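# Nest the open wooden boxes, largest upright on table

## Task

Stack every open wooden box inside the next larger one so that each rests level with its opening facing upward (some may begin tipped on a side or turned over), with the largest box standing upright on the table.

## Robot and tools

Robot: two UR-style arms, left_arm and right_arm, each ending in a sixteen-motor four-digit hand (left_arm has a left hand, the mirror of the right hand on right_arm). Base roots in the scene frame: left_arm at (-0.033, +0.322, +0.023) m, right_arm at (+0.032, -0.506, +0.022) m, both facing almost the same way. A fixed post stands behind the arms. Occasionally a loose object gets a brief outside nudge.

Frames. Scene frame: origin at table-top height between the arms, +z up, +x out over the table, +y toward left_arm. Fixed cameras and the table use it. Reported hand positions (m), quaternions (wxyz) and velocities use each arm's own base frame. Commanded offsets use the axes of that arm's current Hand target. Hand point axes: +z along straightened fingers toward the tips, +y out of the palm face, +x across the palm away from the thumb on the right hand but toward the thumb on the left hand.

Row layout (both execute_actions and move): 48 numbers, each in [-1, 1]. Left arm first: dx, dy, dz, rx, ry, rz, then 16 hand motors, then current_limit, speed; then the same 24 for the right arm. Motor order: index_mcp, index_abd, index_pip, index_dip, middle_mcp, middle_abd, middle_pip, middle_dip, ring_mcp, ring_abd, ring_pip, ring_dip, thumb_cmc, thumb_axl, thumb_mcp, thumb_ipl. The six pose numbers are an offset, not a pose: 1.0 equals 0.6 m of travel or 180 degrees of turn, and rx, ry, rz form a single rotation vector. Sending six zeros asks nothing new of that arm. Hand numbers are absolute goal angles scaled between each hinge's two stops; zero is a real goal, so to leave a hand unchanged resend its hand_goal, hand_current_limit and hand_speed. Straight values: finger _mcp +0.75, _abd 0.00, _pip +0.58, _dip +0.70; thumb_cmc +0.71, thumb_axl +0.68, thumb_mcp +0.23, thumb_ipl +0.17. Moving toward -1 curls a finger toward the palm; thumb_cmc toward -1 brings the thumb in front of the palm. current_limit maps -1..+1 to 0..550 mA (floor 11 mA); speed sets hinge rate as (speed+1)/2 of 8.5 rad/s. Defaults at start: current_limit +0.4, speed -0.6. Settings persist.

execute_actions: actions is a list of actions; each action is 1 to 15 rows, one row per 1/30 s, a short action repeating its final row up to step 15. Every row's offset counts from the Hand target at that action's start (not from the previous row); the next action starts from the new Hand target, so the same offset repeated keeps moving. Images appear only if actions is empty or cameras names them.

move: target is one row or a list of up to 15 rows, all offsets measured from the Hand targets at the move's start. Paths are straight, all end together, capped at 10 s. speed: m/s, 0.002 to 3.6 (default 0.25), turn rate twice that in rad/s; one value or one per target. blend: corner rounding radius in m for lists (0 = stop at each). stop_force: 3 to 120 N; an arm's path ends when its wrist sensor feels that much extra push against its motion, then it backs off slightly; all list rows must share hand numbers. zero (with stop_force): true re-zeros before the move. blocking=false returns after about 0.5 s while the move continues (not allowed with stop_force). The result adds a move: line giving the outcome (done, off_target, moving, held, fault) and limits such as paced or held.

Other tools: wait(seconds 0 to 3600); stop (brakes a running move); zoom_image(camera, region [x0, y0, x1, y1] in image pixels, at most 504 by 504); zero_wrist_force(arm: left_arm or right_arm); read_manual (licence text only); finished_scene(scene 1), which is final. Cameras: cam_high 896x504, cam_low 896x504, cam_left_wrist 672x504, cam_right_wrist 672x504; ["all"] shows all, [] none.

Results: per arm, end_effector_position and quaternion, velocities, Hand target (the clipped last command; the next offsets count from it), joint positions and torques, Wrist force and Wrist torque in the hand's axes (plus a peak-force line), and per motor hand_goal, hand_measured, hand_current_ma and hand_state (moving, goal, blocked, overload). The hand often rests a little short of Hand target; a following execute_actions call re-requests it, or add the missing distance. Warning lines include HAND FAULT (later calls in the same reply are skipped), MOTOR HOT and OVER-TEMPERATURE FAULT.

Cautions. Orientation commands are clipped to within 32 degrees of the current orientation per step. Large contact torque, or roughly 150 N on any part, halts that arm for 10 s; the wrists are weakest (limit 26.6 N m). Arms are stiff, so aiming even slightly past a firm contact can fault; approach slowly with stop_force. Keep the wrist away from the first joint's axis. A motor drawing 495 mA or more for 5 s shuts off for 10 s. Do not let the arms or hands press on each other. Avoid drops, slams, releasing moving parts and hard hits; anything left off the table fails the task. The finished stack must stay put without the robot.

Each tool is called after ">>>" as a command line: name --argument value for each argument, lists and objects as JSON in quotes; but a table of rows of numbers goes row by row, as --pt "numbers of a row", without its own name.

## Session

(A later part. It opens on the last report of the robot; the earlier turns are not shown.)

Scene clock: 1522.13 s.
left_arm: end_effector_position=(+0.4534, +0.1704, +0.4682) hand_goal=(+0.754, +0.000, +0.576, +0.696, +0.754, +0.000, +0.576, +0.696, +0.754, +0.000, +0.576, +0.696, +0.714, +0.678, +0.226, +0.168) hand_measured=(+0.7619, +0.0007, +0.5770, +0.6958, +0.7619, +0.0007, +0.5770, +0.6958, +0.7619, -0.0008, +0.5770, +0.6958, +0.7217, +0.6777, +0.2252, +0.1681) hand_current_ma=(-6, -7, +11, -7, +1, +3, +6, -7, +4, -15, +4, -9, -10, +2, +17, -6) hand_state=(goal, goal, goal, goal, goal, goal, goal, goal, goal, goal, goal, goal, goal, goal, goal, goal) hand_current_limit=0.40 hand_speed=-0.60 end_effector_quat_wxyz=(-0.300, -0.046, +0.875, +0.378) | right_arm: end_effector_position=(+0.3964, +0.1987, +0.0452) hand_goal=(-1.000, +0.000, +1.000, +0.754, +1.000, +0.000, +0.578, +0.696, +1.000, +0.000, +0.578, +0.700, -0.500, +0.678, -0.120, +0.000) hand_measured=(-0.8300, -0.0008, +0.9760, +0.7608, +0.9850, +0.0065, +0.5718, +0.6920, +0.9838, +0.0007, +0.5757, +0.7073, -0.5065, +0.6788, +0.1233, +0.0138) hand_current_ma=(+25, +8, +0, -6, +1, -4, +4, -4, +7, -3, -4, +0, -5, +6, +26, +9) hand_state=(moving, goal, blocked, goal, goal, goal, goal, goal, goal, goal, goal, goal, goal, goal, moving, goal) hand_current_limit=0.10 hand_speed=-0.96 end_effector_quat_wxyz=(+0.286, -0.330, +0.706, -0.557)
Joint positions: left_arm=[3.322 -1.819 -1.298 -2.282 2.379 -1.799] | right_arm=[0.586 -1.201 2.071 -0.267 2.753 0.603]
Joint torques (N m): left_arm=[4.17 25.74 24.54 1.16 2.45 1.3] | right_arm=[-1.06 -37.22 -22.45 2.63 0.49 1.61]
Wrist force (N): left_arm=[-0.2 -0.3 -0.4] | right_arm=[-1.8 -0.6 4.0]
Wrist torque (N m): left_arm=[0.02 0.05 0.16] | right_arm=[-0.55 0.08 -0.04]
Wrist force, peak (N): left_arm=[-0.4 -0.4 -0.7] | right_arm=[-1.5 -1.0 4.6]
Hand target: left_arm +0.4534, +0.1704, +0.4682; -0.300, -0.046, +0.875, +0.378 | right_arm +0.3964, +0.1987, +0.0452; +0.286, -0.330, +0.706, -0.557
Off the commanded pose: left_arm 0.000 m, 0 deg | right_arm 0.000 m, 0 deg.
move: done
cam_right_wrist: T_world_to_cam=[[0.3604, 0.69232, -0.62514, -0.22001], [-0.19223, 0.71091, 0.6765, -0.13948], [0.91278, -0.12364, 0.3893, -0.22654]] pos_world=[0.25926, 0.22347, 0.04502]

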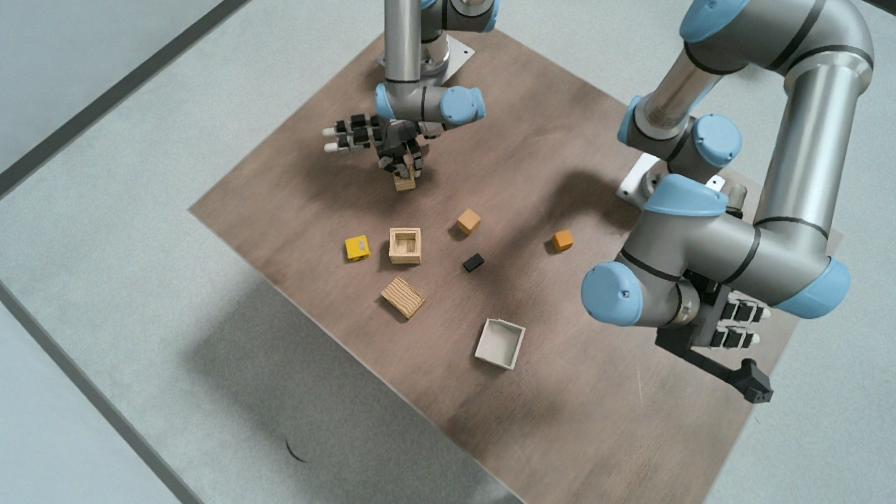

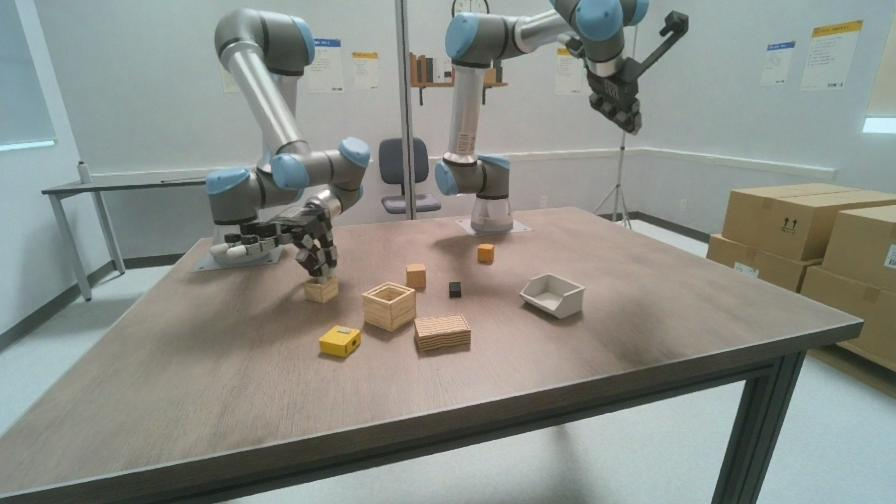

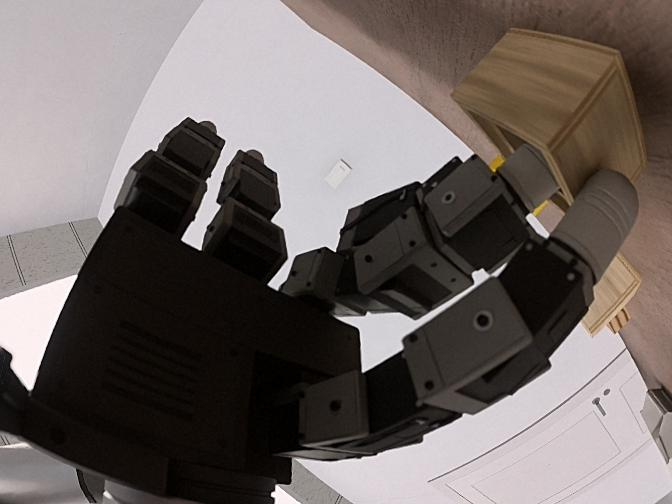

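>>> wait --seconds 2 --cameras '["cam_high","cam_right_wrist"]'

>>> zoom_image --camera "cam_right_wrist" --region '[470, 20, 660, 250]'

>>> zoom_image --camera "cam_high" --region '[385, 155, 425, 195]'

Scene clock: 1526.50 s.
left_arm: end_effector_position=(+0.4534, +0.1704, +0.4682) hand_goal=(+0.754, +0.000, +0.576, +0.696, +0.754, +0.000, +0.576, +0.696, +0.754, +0.000, +0.576, +0.696, +0.714, +0.678, +0.226, +0.168) hand_measured=(+0.7619, -0.0008, +0.5770, +0.6958, +0.7619, +0.0007, +0.5770, +0.6971, +0.7619, +0.0007, +0.5770, +0.6958, +0.7217, +0.6777, +0.2252, +0.1681) hand_current_ma=(+0, +7, -1, -16, -2, +4, +14, +1, +0, -7, +0, -13, +4, -9, +5, -6) hand_state=(goal, goal, goal, goal, goal, goal, goal, goal, goal, goal, goal, goal, goal, goal, goal, goal) hand_current_limit=0.40 hand_speed=-0.60 end_effector_quat_wxyz=(-0.300, -0.046, +0.875, +0.378) | right_arm: end_effector_position=(+0.3964, +0.1987, +0.0452) hand_goal=(-1.000, +0.000, +1.000, +0.754, +1.000, +0.000, +0.578, +0.696, +1.000, +0.000, +0.578, +0.700, -0.500, +0.678, -0.120, +0.000) hand_measured=(-0.8348, -0.0008, +0.9799, +0.7837, +0.9838, +0.0051, +0.5718, +0.6920, +0.9838, +0.0007, +0.5744, +0.7060, -0.5077, +0.6788, +0.0985, +0.0414) hand_current_ma=(+186, +2, -2, +16, -3, -5, -1, -17, +2, -8, -2, -6, -10, -3, +313, +28) hand_state=(blocked, goal, blocked, blocked, goal, goal, goal, goal, goal, goal, goal, goal, goal, goal, blocked, blocked) hand_current_limit=0.10 hand_speed=-0.96 end_effector_quat_wxyz=(+0.286, -0.330, +0.706, -0.557)
Joint positions: left_arm=[3.322 -1.819 -1.298 -2.282 2.379 -1.799] | right_arm=[0.586 -1.201 2.071 -0.267 2.753 0.603]
Joint torques (N m): left_arm=[4.34 25.01 25.02 1.07 2.67 1.05] | right_arm=[5 -29.74 -19.99 2.49 2.41 1.96]
Wrist force (N): left_arm=[-0.3 -0.3 -0.4] | right_arm=[-1.7 -3.7 2.3]
Wrist torque (N m): left_arm=[0.01 0.06 0.15] | right_arm=[-0.80 0.06 0.00]
Wrist force, peak (N): left_arm=[-0.5 -0.4 -0.7] | right_arm=[-2.2 -3.7 2.2]
Hand target: left_arm +0.4534, +0.1704, +0.4682; -0.300, -0.046, +0.875, +0.378 | right_arm +0.3964, +0.1987, +0.0452; +0.286, -0.330, +0.706, -0.557
Off the commanded pose: left_arm 0.000 m, 0 deg | right_arm 0.000 m, 0 deg.
wait: 2.00 s; at rest from the start
cam_right_wrist: T_world_to_cam=[[0.3604, 0.69232, -0.62514, -0.22001], [-0.19223, 0.71091, 0.6765, -0.13948], [0.91278, -0.12364, 0.3893, -0.22654]] pos_world=[0.25926, 0.22347, 0.04502]

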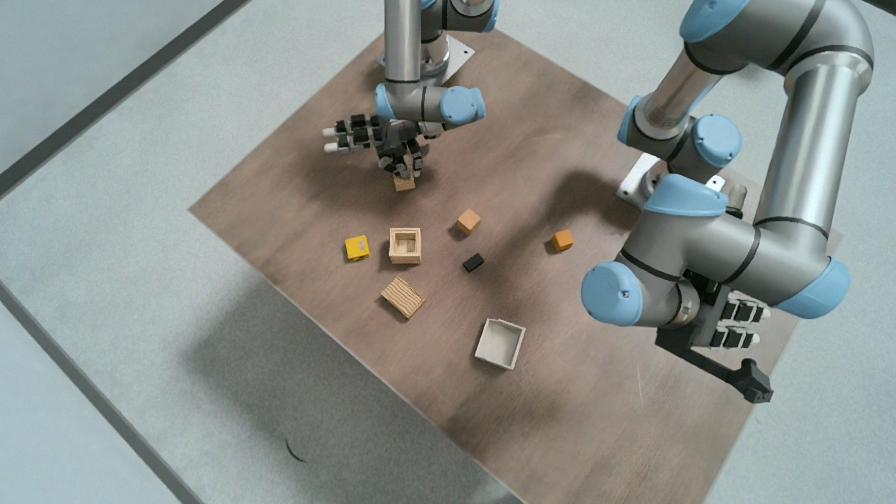

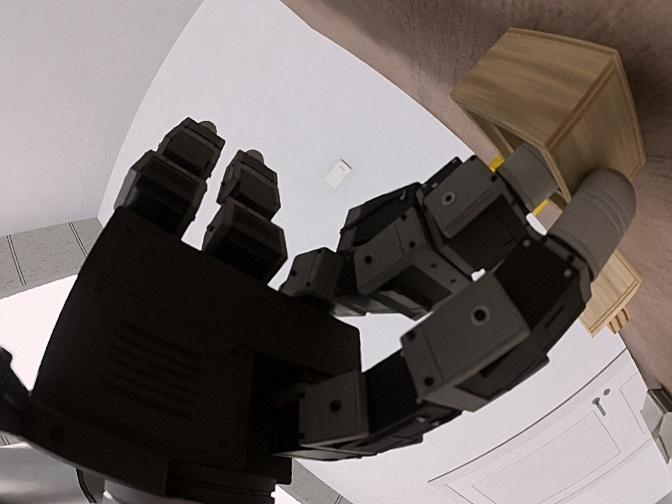

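Scaled by 2.191 from the camera's image (finer frame: 960x720).

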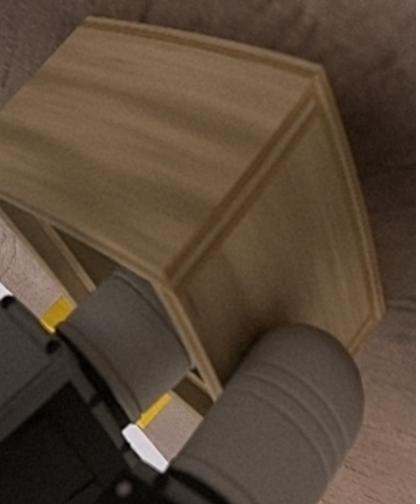

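Scaled by 12.600 from the camera's image (finer frame: 1280x720).

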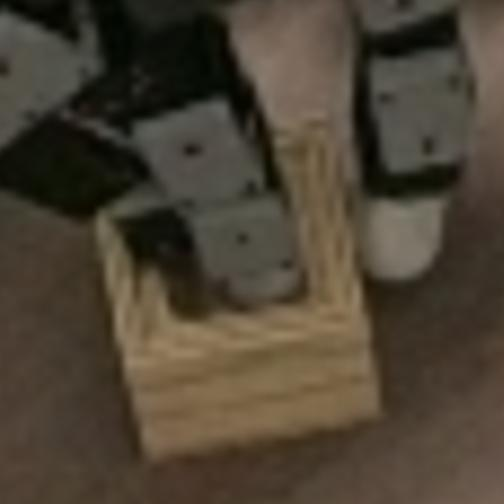

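>>> move --target '[0,0,0,0,0,0,0.754,0,0.576,0.696,0.754,0,0.576,0.696,0.754,0,0.576,0.696,0.714,0.678,0.226,0.168,0.4,-0.6,-0.0009,-0.02438,-0.00537,0,0,0,-1.0,0,1.0,0.754,1,0,0.577,0.696,1,0,0.577,0.7,-0.5,0.678,-0.12,0.0,0.1,-0.96]' --speed 0.02 --cameras '["cam_high","cam_low","cam_right_wrist"]'

>>> zoom_image --camera "cam_right_wrist" --region '[470, 20, 660, 250]'

>>> zoom_image --camera "cam_low" --region '[290, 230, 360, 310]'

>>> zoom_image --camera "cam_high" --region '[385, 155, 425, 195]'

Scene clock: 1533.03 s.
left_arm: end_effector_position=(+0.4534, +0.1704, +0.4682) hand_goal=(+0.754, +0.000, +0.576, +0.696, +0.754, +0.000, +0.576, +0.696, +0.754, +0.000, +0.576, +0.696, +0.714, +0.678, +0.226, +0.168) hand_measured=(+0.7619, +0.0007, +0.5770, +0.6958, +0.7607, +0.0007, +0.5757, +0.6958, +0.7619, -0.0008, +0.5770, +0.6958, +0.7205, +0.6767, +0.2252, +0.1681) hand_current_ma=(-4, +1, +4, -11, -3, +5, +5, -12, +2, -6, +1, -13, +5, -5, -2, +4) hand_state=(goal, goal, goal, goal, goal, goal, goal, goal, goal, goal, goal, goal, goal, goal, goal, goal) hand_current_limit=0.40 hand_speed=-0.60 end_effector_quat_wxyz=(-0.300, -0.046, +0.875, +0.378) | right_arm: end_effector_position=(+0.3964, +0.1987, +0.0601) hand_goal=(-1.000, +0.000, +1.000, +0.754, +1.000, +0.000, +0.578, +0.696, +1.000, +0.000, +0.578, +0.700, -0.500, +0.678, -0.120, +0.000) hand_measured=(-0.8324, -0.0008, +0.9812, +0.8028, +0.9838, +0.0065, +0.5718, +0.6932, +0.9838, -0.0008, +0.5757, +0.7073, -0.5065, +0.6767, +0.0837, +0.0471) hand_current_ma=(+191, +1, +7, +20, +1, +0, +11, -9, +5, -2, -4, +3, -12, +7, +314, +40) hand_state=(blocked, goal, goal, blocked, goal, goal, goal, goal, goal, goal, goal, goal, goal, goal, blocked, blocked) hand_current_limit=0.10 hand_speed=-0.96 end_effector_quat_wxyz=(+0.286, -0.330, +0.706, -0.558)
Joint positions: left_arm=[3.322 -1.819 -1.298 -2.282 2.379 -1.799] | right_arm=[0.586 -1.231 2.061 -0.227 2.753 0.603]
Joint torques (N m): left_arm=[4.24 25.62 24.59 1.17 2.65 1.25] | right_arm=[8.61 -38.75 -24.77 2.41 2.84 1.99]
Wrist force (N): left_arm=[-0.2 -0.4 -0.5] | right_arm=[-1.5 -0.3 4.3]
Wrist torque (N m): left_arm=[0.02 0.05 0.16] | right_arm=[-0.55 0.06 0.00]
Wrist force, peak (N): left_arm=[-0.6 -0.4 -0.6] | right_arm=[-2.2 -3.6 2.3]
Hand target: left_arm +0.4534, +0.1704, +0.4682; -0.300, -0.046, +0.875, +0.378 | right_arm +0.3964, +0.1987, +0.0602; +0.286, -0.330, +0.706, -0.557
Off the commanded pose: left_arm 0.000 m, 0 deg | right_arm 0.000 m, 0 deg.
move: done
cam_right_wrist: T_world_to_cam=[[0.36034, 0.69234, -0.62516, -0.21074], [-0.19229, 0.71092, 0.67647, -0.14948], [0.91279, -0.12354, 0.3893, -0.23233]] pos_world=[0.25926, 0.22347, 0.05982]

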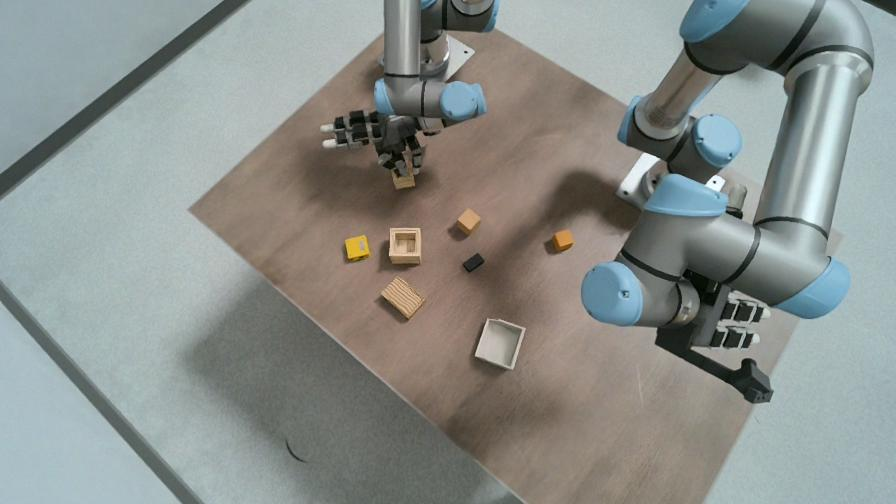

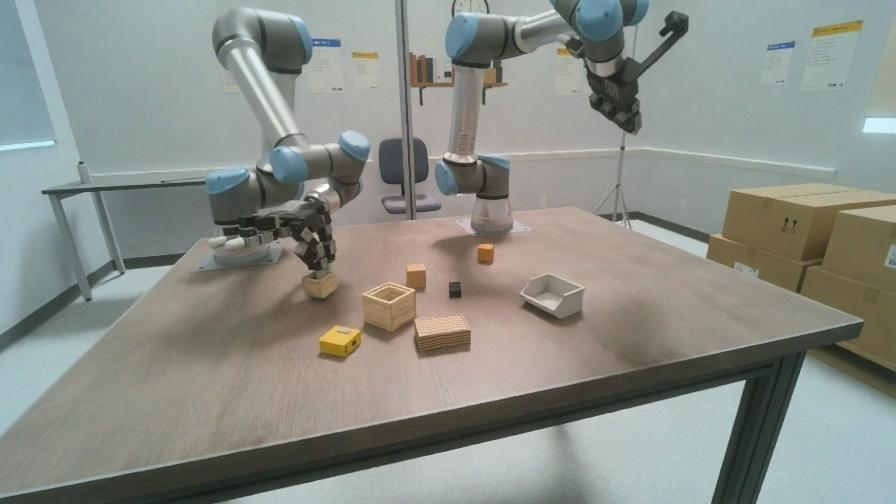

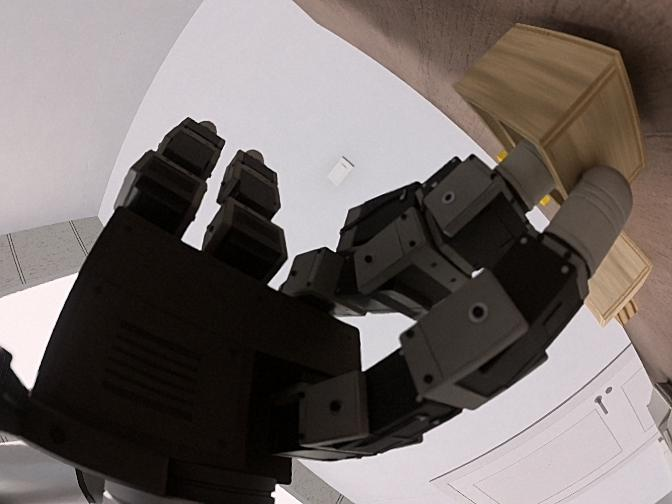

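Scaled by 2.191 from the camera's image (finer frame: 960x720).

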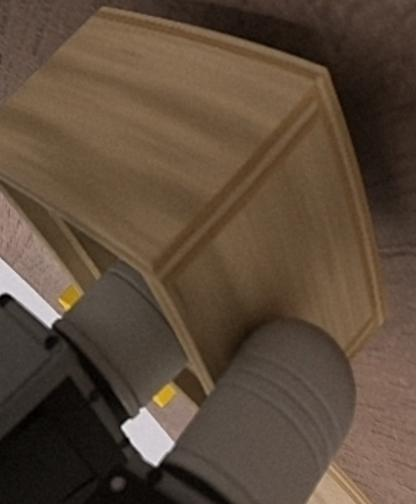

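Scaled by 6.300 from the camera's image (finer frame: 1280x720).

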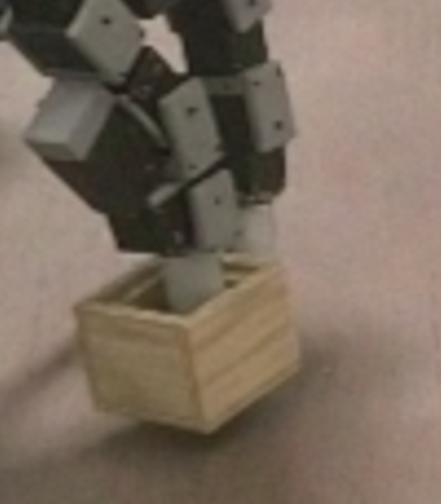

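Scaled by 12.600 from the camera's image (finer frame: 1280x720).

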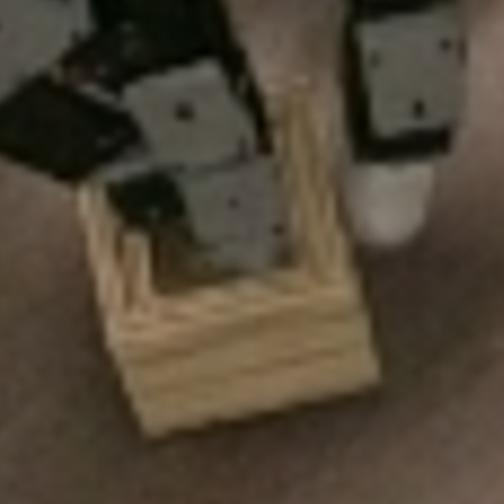

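>>> move --pt "0 0 0 0 0 0 0.754 0 0.576 0.696 0.754 0 0.576 0.696 0.754 0 0.576 0.696 0.714 0.678 0.226 0.168 0.4 -0.6 -0.00513 -0.13815 -0.0304 0 0 0 -1.0 0 1.0 0.754 1 0 0.577 0.696 1 0 0.577 0.7 -0.5 0.678 -0.12 0.0 0.1 -0.96" --pt "0 0 0 0 0 0 0.754 0 0.576 0.696 0.754 0 0.576 0.696 0.754 0 0.576 0.696 0.714 0.678 0.226 0.168 0.4 -0.6 -0.3288 -0.1380 0.0239 0.00241 0.0650 0.01431 -1.0 0 1.0 0.754 1 0 0.577 0.696 1 0 0.577 0.7 -0.5 0.678 -0.12 0.0 0.1 -0.96" --speed 0.08 --blend '[0.02, 0]' --cameras '["cam_high","cam_low","cam_right_wrist"]'

>>> zoom_image --camera "cam_right_wrist" --region '[452, 0, 672, 260]'

>>> zoom_image --camera "cam_low" --region '[330, 210, 450, 350]'

>>> zoom_image --camera "cam_high" --region '[360, 200, 450, 290]'

Scene clock: 1551.23 s.
left_arm: end_effector_position=(+0.4534, +0.1704, +0.4682) hand_goal=(+0.754, +0.000, +0.576, +0.696, +0.754, +0.000, +0.576, +0.696, +0.754, +0.000, +0.576, +0.696, +0.714, +0.678, +0.226, +0.168) hand_measured=(+0.7619, -0.0008, +0.5770, +0.6971, +0.7607, -0.0008, +0.5770, +0.6958, +0.7619, -0.0008, +0.5770, +0.6958, +0.7205, +0.6777, +0.2252, +0.1681) hand_current_ma=(+2, -1, +8, -11, +4, -1, +4, -19, +5, -1, -5, -1, +21, -14, +1, -5) hand_state=(goal, goal, goal, goal, goal, goal, goal, goal, goal, goal, goal, goal, goal, goal, goal, goal) hand_current_limit=0.40 hand_speed=-0.60 end_effector_quat_wxyz=(-0.300, -0.046, +0.875, +0.378) | right_arm: end_effector_position=(+0.5388, +0.3290, +0.1447) hand_goal=(-1.000, +0.000, +1.000, +0.754, +1.000, +0.000, +0.578, +0.696, +1.000, +0.000, +0.578, +0.700, -0.500, +0.678, -0.120, +0.000) hand_measured=(-0.8312, -0.0008, +0.9812, +0.8041, +0.9838, +0.0036, +0.5718, +0.6920, +0.9838, -0.0023, +0.5757, +0.7060, -0.5052, +0.6777, +0.0837, +0.0471) hand_current_ma=(+193, -3, -3, +21, -3, -1, +0, -13, +1, -7, -3, +0, -8, +9, +304, +41) hand_state=(blocked, goal, goal, blocked, goal, goal, goal, goal, goal, goal, goal, goal, goal, goal, blocked, blocked) hand_current_limit=0.10 hand_speed=-0.96 end_effector_quat_wxyz=(+0.237, -0.263, +0.732, -0.582)
Joint positions: left_arm=[3.322 -1.819 -1.298 -2.282 2.379 -1.799] | right_arm=[0.661 -0.733 1.102 0.89 2.919 1.292]
Joint torques (N m): left_arm=[4.33 25.69 23.89 1.24 2.95 1.25] | right_arm=[-6.27 -58.04 -7.11 0.32 -0.58 -1.68]
Wrist force (N): left_arm=[-0.2 -0.3 -0.5] | right_arm=[-1.2 -0.4 4.5]
Wrist torque (N m): left_arm=[0.03 0.05 0.16] | right_arm=[-0.54 0.05 0.04]
Wrist force, peak (N): left_arm=[-0.5 -0.4 -0.8] | right_arm=[-2.1 0.4 4.6]
Hand target: left_arm +0.4534, +0.1704, +0.4682; -0.300, -0.046, +0.875, +0.378 | right_arm +0.5388, +0.3290, +0.1447; +0.237, -0.263, +0.732, -0.582 (not the last commanded pose)
Off the commanded pose: left_arm 0.000 m, 0 deg | right_arm 0.004 m, 2 deg.
move: held (right_arm; a check stopped the path); limits=held
pose unreachable (right arm): on one or more control steps of this call, first in action 0 (counted from 0), this arm could not follow its commanded pose, so it was not sent that pose on those steps. It may still have moved: this result reports where it is.
cause: moving toward the commanded pose would bring two parts of the arm too close to each other (joints 4 (wrist 1) to 6 (wrist 3) lie between them).
cam_right_wrist: T_world_to_cam=[[0.48419, 0.61555, -0.62182, -0.34136], [-0.06526, 0.73411, 0.67589, -0.348], [0.87252, -0.28668, 0.39562, -0.30473]] pos_world=[0.40846, 0.37823, 0.1435]

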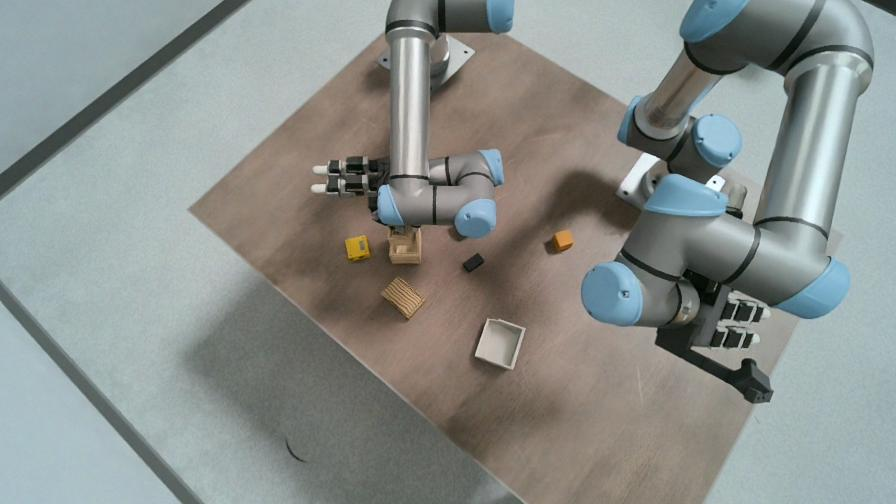

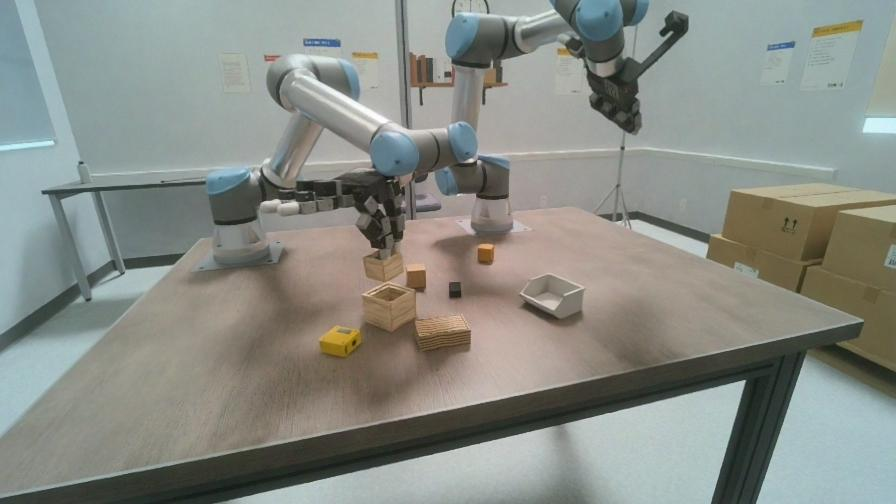

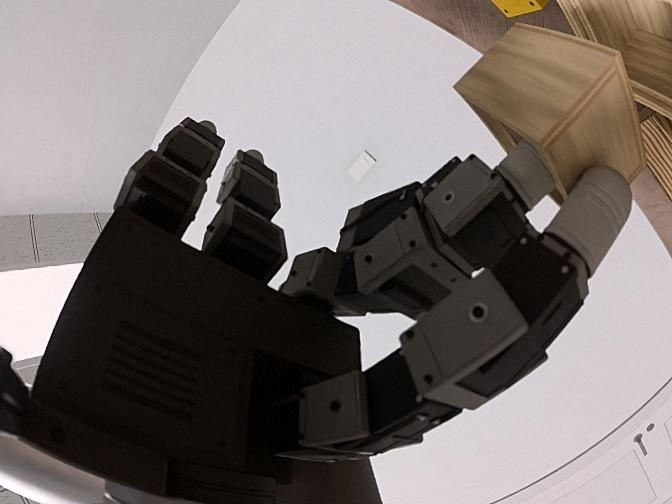

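Scaled by 1.938 from the camera's image (finer frame: 960x720).

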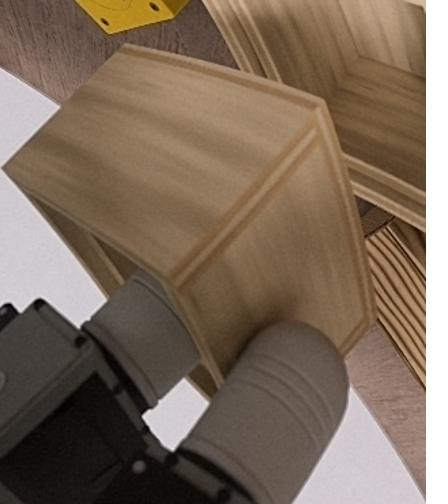

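Scaled by 3.600 from the camera's image (finer frame: 1280x720).

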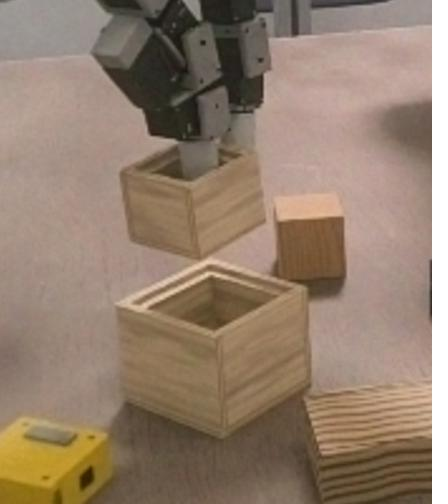

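Scaled by 5.600 from the camera's image (finer frame: 1280x720).

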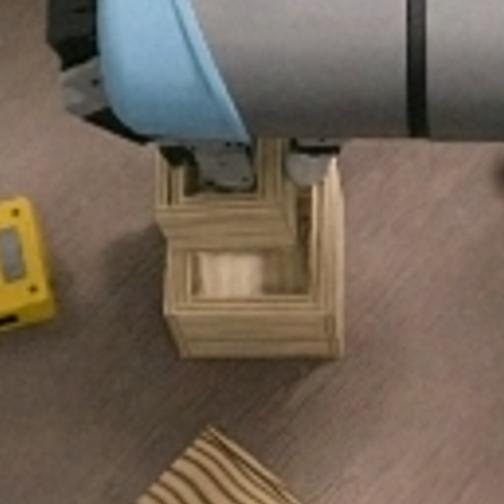

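>>> move --target '[0,0,0,0,0,0,0.754,0,0.576,0.696,0.754,0,0.576,0.696,0.754,0,0.576,0.696,0.714,0.678,0.226,0.168,0.4,-0.6,-0.1148,-0.0397,-0.0313,-0.01995,-0.4774,-0.10267,-1.0,0,1.0,0.754,1,0,0.577,0.696,1,0,0.577,0.7,-0.5,0.678,-0.12,0.0,0.1,-0.96]' --speed 0.13 --cameras '["cam_high","cam_low","cam_right_wrist"]'

>>> zoom_image --camera "cam_right_wrist" --region '[452, 0, 672, 260]'

>>> zoom_image --camera "cam_low" --region '[330, 210, 450, 350]'

>>> zoom_image --camera "cam_high" --region '[360, 200, 450, 290]'

Scene clock: 1583.10 s.
left_arm: end_effector_position=(+0.4534, +0.1704, +0.4682) hand_goal=(+0.754, +0.000, +0.576, +0.696, +0.754, +0.000, +0.576, +0.696, +0.754, +0.000, +0.576, +0.696, +0.714, +0.678, +0.226, +0.168) hand_measured=(+0.7607, -0.0008, +0.5770, +0.6958, +0.7607, +0.0007, +0.5770, +0.6958, +0.7619, +0.0007, +0.5770, +0.6958, +0.7217, +0.6777, +0.2242, +0.1681) hand_current_ma=(-3, +1, +6, -17, -8, +3, +3, -9, +13, -10, +5, -4, +3, -7, +9, +0) hand_state=(goal, goal, goal, goal, goal, goal, goal, goal, goal, goal, goal, goal, goal, goal, goal, goal) hand_current_limit=0.40 hand_speed=-0.60 end_effector_quat_wxyz=(-0.300, -0.046, +0.875, +0.378) | right_arm: end_effector_position=(+0.5807, +0.3837, +0.1747) hand_goal=(-1.000, +0.000, +1.000, +0.754, +1.000, +0.000, +0.578, +0.696, +1.000, +0.000, +0.578, +0.700, -0.500, +0.678, -0.120, +0.000) hand_measured=(-0.8324, -0.0023, +0.9824, +0.8041, +0.9838, +0.0051, +0.5718, +0.6932, +0.9826, -0.0037, +0.5757, +0.7073, -0.5052, +0.6777, +0.0847, +0.0481) hand_current_ma=(+190, +5, +4, +25, +1, -7, +4, -4, +5, -3, -16, -5, -10, +4, +310, +44) hand_state=(blocked, goal, goal, blocked, goal, goal, goal, goal, goal, goal, goal, goal, goal, goal, blocked, blocked) hand_current_limit=0.10 hand_speed=-0.96 end_effector_quat_wxyz=(-0.575, +0.698, -0.344, +0.254)
Joint positions: left_arm=[3.322 -1.819 -1.298 -2.282 2.379 -1.799] | right_arm=[0.213 -1.227 1.649 -0.184 1.099 -0.068]
Joint torques (N m): left_arm=[5.17 25.23 24.38 1.29 2.73 0.99] | right_arm=[-10.02 -21.77 -31.56 1 -2.38 -1.64]
Wrist force (N): left_arm=[-0.1 -0.2 -0.3] | right_arm=[-1.7 -0.3 3.9]
Wrist torque (N m): left_arm=[0.03 0.04 0.16] | right_arm=[-0.49 0.15 0.01]
Wrist force, peak (N): left_arm=[-0.1 -0.4 -0.9] | right_arm=[-1.4 -0.4 4.8]
Hand target: left_arm +0.4534, +0.1704, +0.4682; -0.300, -0.046, +0.875, +0.378 | right_arm +0.5807, +0.3838, +0.1747; -0.575, +0.698, -0.344, +0.254
Off the commanded pose: left_arm 0.000 m, 0 deg | right_arm 0.000 m, 0 deg.
move: done
cam_right_wrist: T_world_to_cam=[[-0.59837, 0.50567, -0.62149, 0.29409], [-0.73568, -0.03949, 0.67618, 0.28045], [0.31738, 0.86182, 0.39564, -0.45586]] pos_world=[0.52698, 0.25523, 0.1735]

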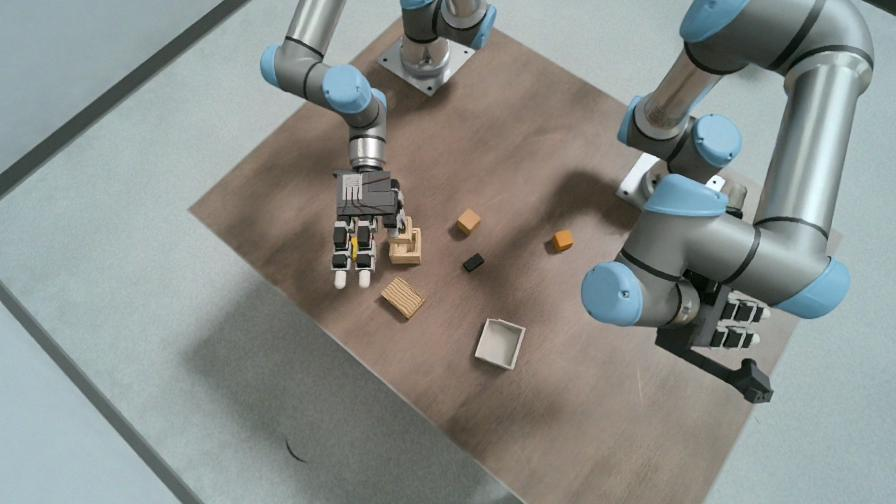

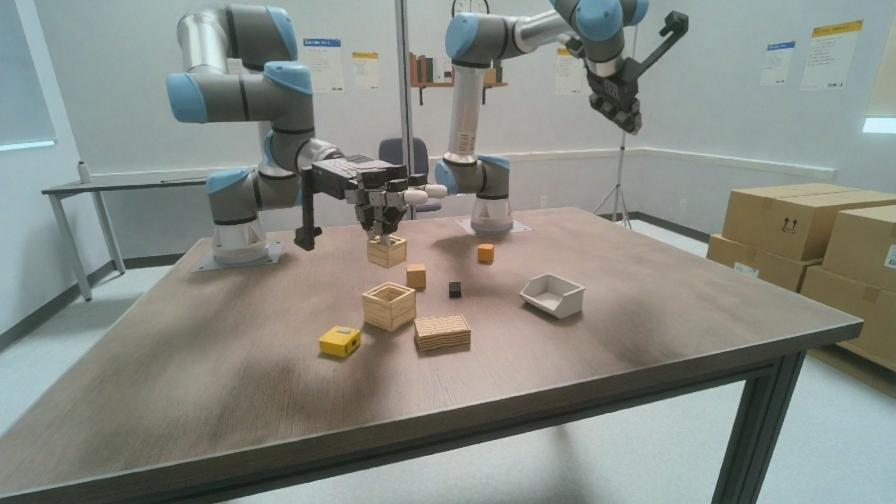

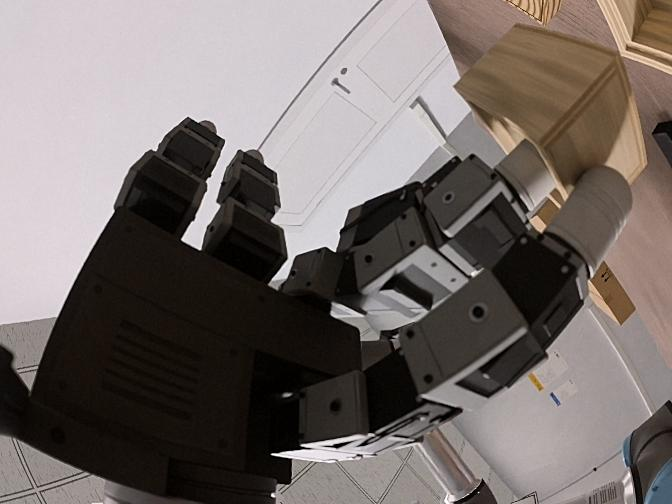

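Scaled by 1.938 from the camera's image (finer frame: 960x720).

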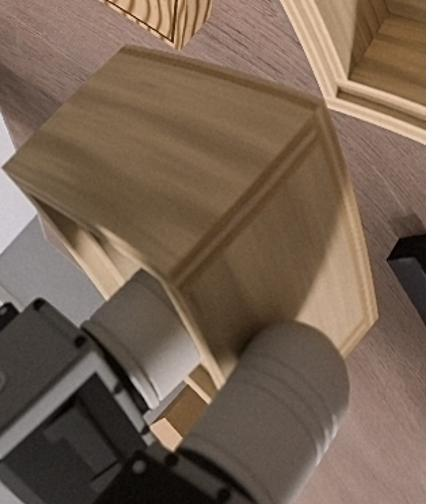

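Scaled by 3.600 from the camera's image (finer frame: 1280x720).

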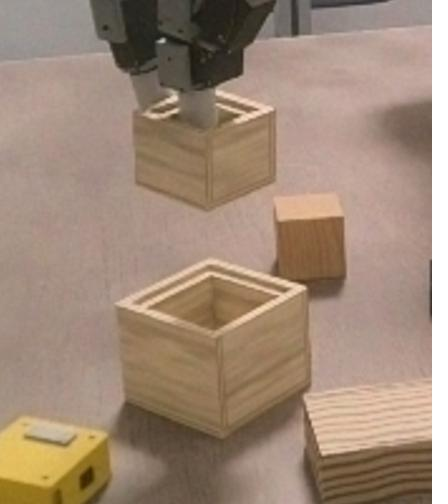

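Scaled by 5.600 from the camera's image (finer frame: 1280x720).

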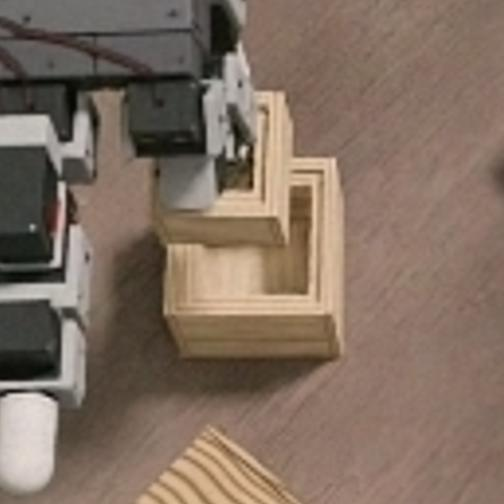

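>>> move --target '[0,0,0,0,0,0,0.754,0,0.576,0.696,0.754,0,0.576,0.696,0.754,0,0.576,0.696,0.714,0.678,0.226,0.168,0.4,-0.6,0.0036,0.0918,0.0130,0,0,0,-1.0,0,1.0,0.754,1,0,0.577,0.696,1,0,0.577,0.7,-0.5,0.678,-0.12,0.0,0.1,-0.96]' --speed 0.06 --cameras '["cam_high","cam_low","cam_right_wrist"]'

>>> zoom_image --camera "cam_right_wrist" --region '[452, 0, 672, 240]'

>>> zoom_image --camera "cam_low" --region '[340, 240, 440, 340]'

>>> zoom_image --camera "cam_high" --region '[370, 210, 440, 280]'

Scene clock: 1602.83 s.
left_arm: end_effector_position=(+0.4534, +0.1704, +0.4682) hand_goal=(+0.754, +0.000, +0.576, +0.696, +0.754, +0.000, +0.576, +0.696, +0.754, +0.000, +0.576, +0.696, +0.714, +0.678, +0.226, +0.168) hand_measured=(+0.7619, +0.0007, +0.5770, +0.6958, +0.7607, -0.0008, +0.5770, +0.6958, +0.7619, +0.0007, +0.5770, +0.6958, +0.7205, +0.6777, +0.2252, +0.1681) hand_current_ma=(-18, -1, +5, -7, +8, +15, -2, -15, +5, +2, +2, -23, +22, -4, +12, -1) hand_state=(goal, goal, goal, goal, goal, goal, goal, goal, goal, goal, goal, goal, goal, goal, goal, goal) hand_current_limit=0.40 hand_speed=-0.60 end_effector_quat_wxyz=(-0.300, -0.046, +0.875, +0.378) | right_arm: end_effector_position=(+0.5776, +0.3813, +0.1193) hand_goal=(-1.000, +0.000, +1.000, +0.754, +1.000, +0.000, +0.578, +0.696, +1.000, +0.000, +0.578, +0.700, -0.500, +0.678, -0.120, +0.000) hand_measured=(-0.8312, -0.0008, +0.9812, +0.8041, +0.9838, +0.0036, +0.5731, +0.6920, +0.9838, -0.0037, +0.5757, +0.7060, -0.5052, +0.6777, +0.0847, +0.0471) hand_current_ma=(+200, +2, +2, +19, -16, -6, +6, -10, +1, +1, -3, +5, -15, +11, +301, +44) hand_state=(blocked, goal, goal, blocked, goal, goal, goal, goal, goal, goal, goal, goal, goal, goal, blocked, blocked) hand_current_limit=0.10 hand_speed=-0.96 end_effector_quat_wxyz=(-0.575, +0.698, -0.344, +0.254)
Joint positions: left_arm=[3.322 -1.819 -1.298 -2.282 2.379 -1.799] | right_arm=[0.209 -1.173 1.731 -0.319 1.096 -0.069]
Joint torques (N m): left_arm=[4.18 25.99 24.12 1.44 2.81 1.07] | right_arm=[-9.31 -22.28 -11.29 -2.71 -2.52 1.89]
Wrist force (N): left_arm=[-0.4 -0.1 -0.2] | right_arm=[-1.7 -0.4 4.1]
Wrist torque (N m): left_arm=[0.02 0.09 0.13] | right_arm=[-0.53 0.15 -0.02]
Wrist force, peak (N): left_arm=[-0.2 -0.3 -0.9] | right_arm=[-1.9 -0.1 4.7]
Hand target: left_arm +0.4534, +0.1704, +0.4682; -0.300, -0.046, +0.875, +0.378 | right_arm +0.5776, +0.3813, +0.1192; -0.575, +0.698, -0.344, +0.254
Off the commanded pose: left_arm 0.000 m, 0 deg | right_arm 0.000 m, 0 deg.
move: done
cam_right_wrist: T_world_to_cam=[[-0.59858, 0.50541, -0.6215, 0.25925], [-0.73563, -0.0397, 0.67622, 0.31555], [0.3171, 0.86196, 0.39556, -0.43068]] pos_world=[0.52388, 0.25273, 0.1181]

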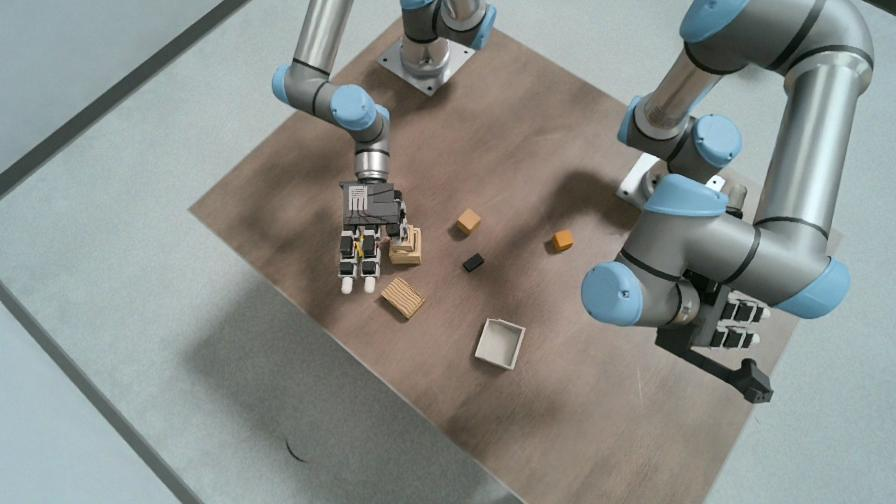

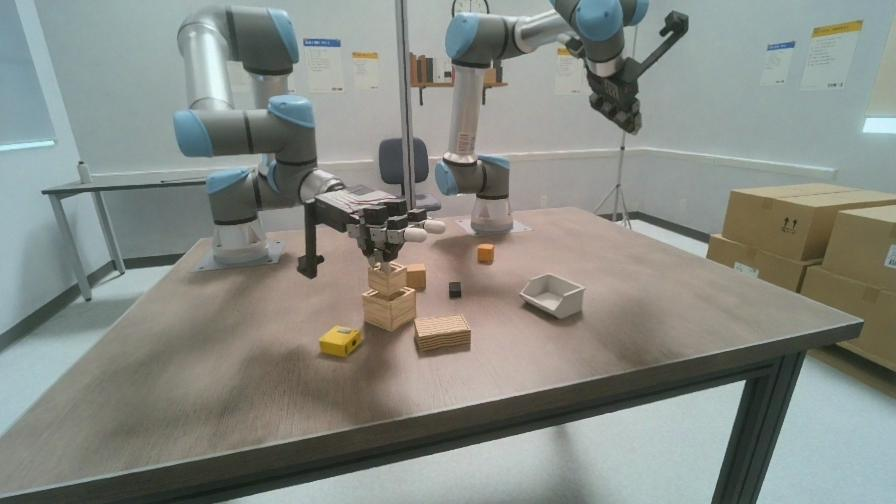

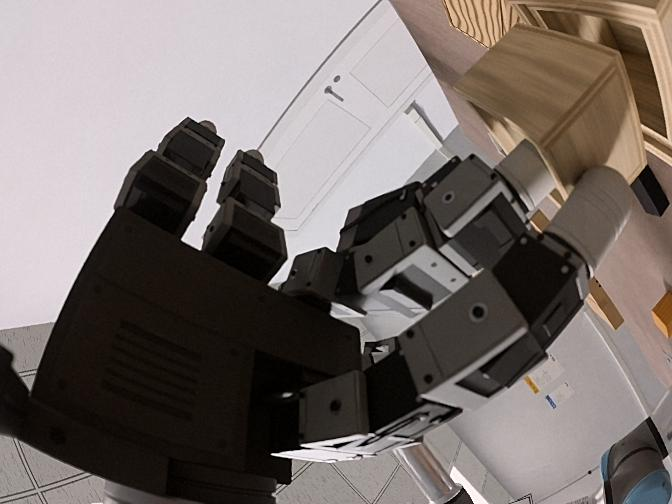

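Scaled by 2.100 from the camera's image (finer frame: 960x720).

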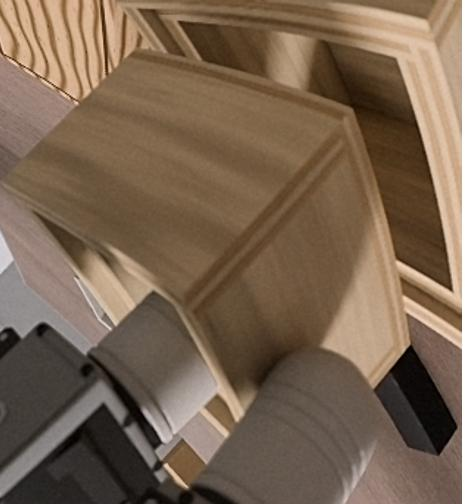

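Scaled by 5.040 from the camera's image (finer frame: 1280x720).

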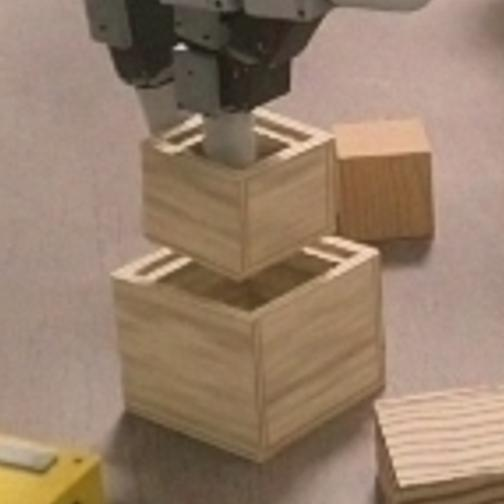

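Scaled by 7.200 from the camera's image (finer frame: 1280x720).

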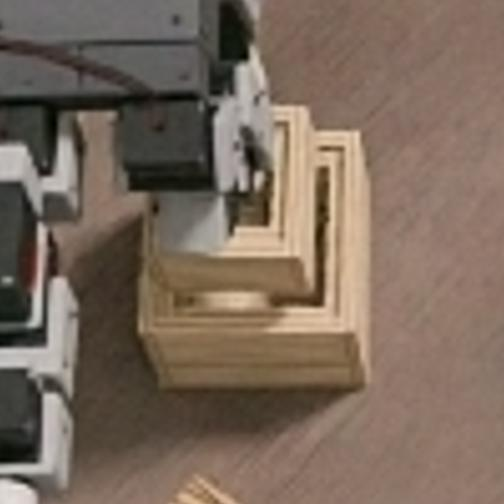

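>>> zoom_image --camera "cam_right_wrist" --region '[500, 0, 560, 60]'

>>> zoom_image --camera "cam_right_wrist" --region '[602, 0, 672, 70]'

>>> zoom_image --camera "cam_right_wrist" --region '[612, 110, 672, 180]'

Scaled by 8.400 from the camera's image (finer frame: 960x720).

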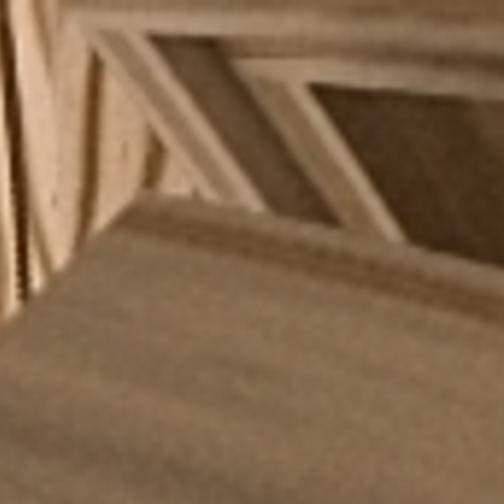

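Scaled by 7.200 from the camera's image (finer frame: 960x720).

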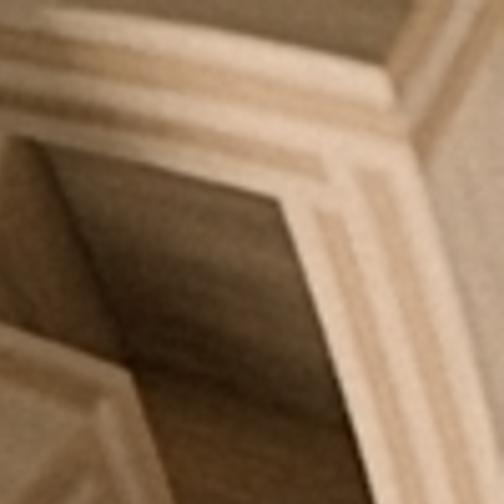

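Scaled by 7.200 from the camera's image (finer frame: 960x720).

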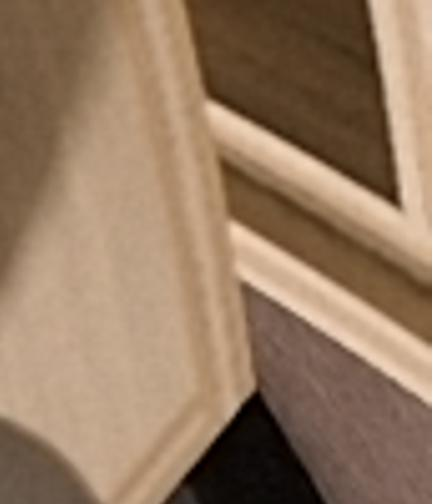

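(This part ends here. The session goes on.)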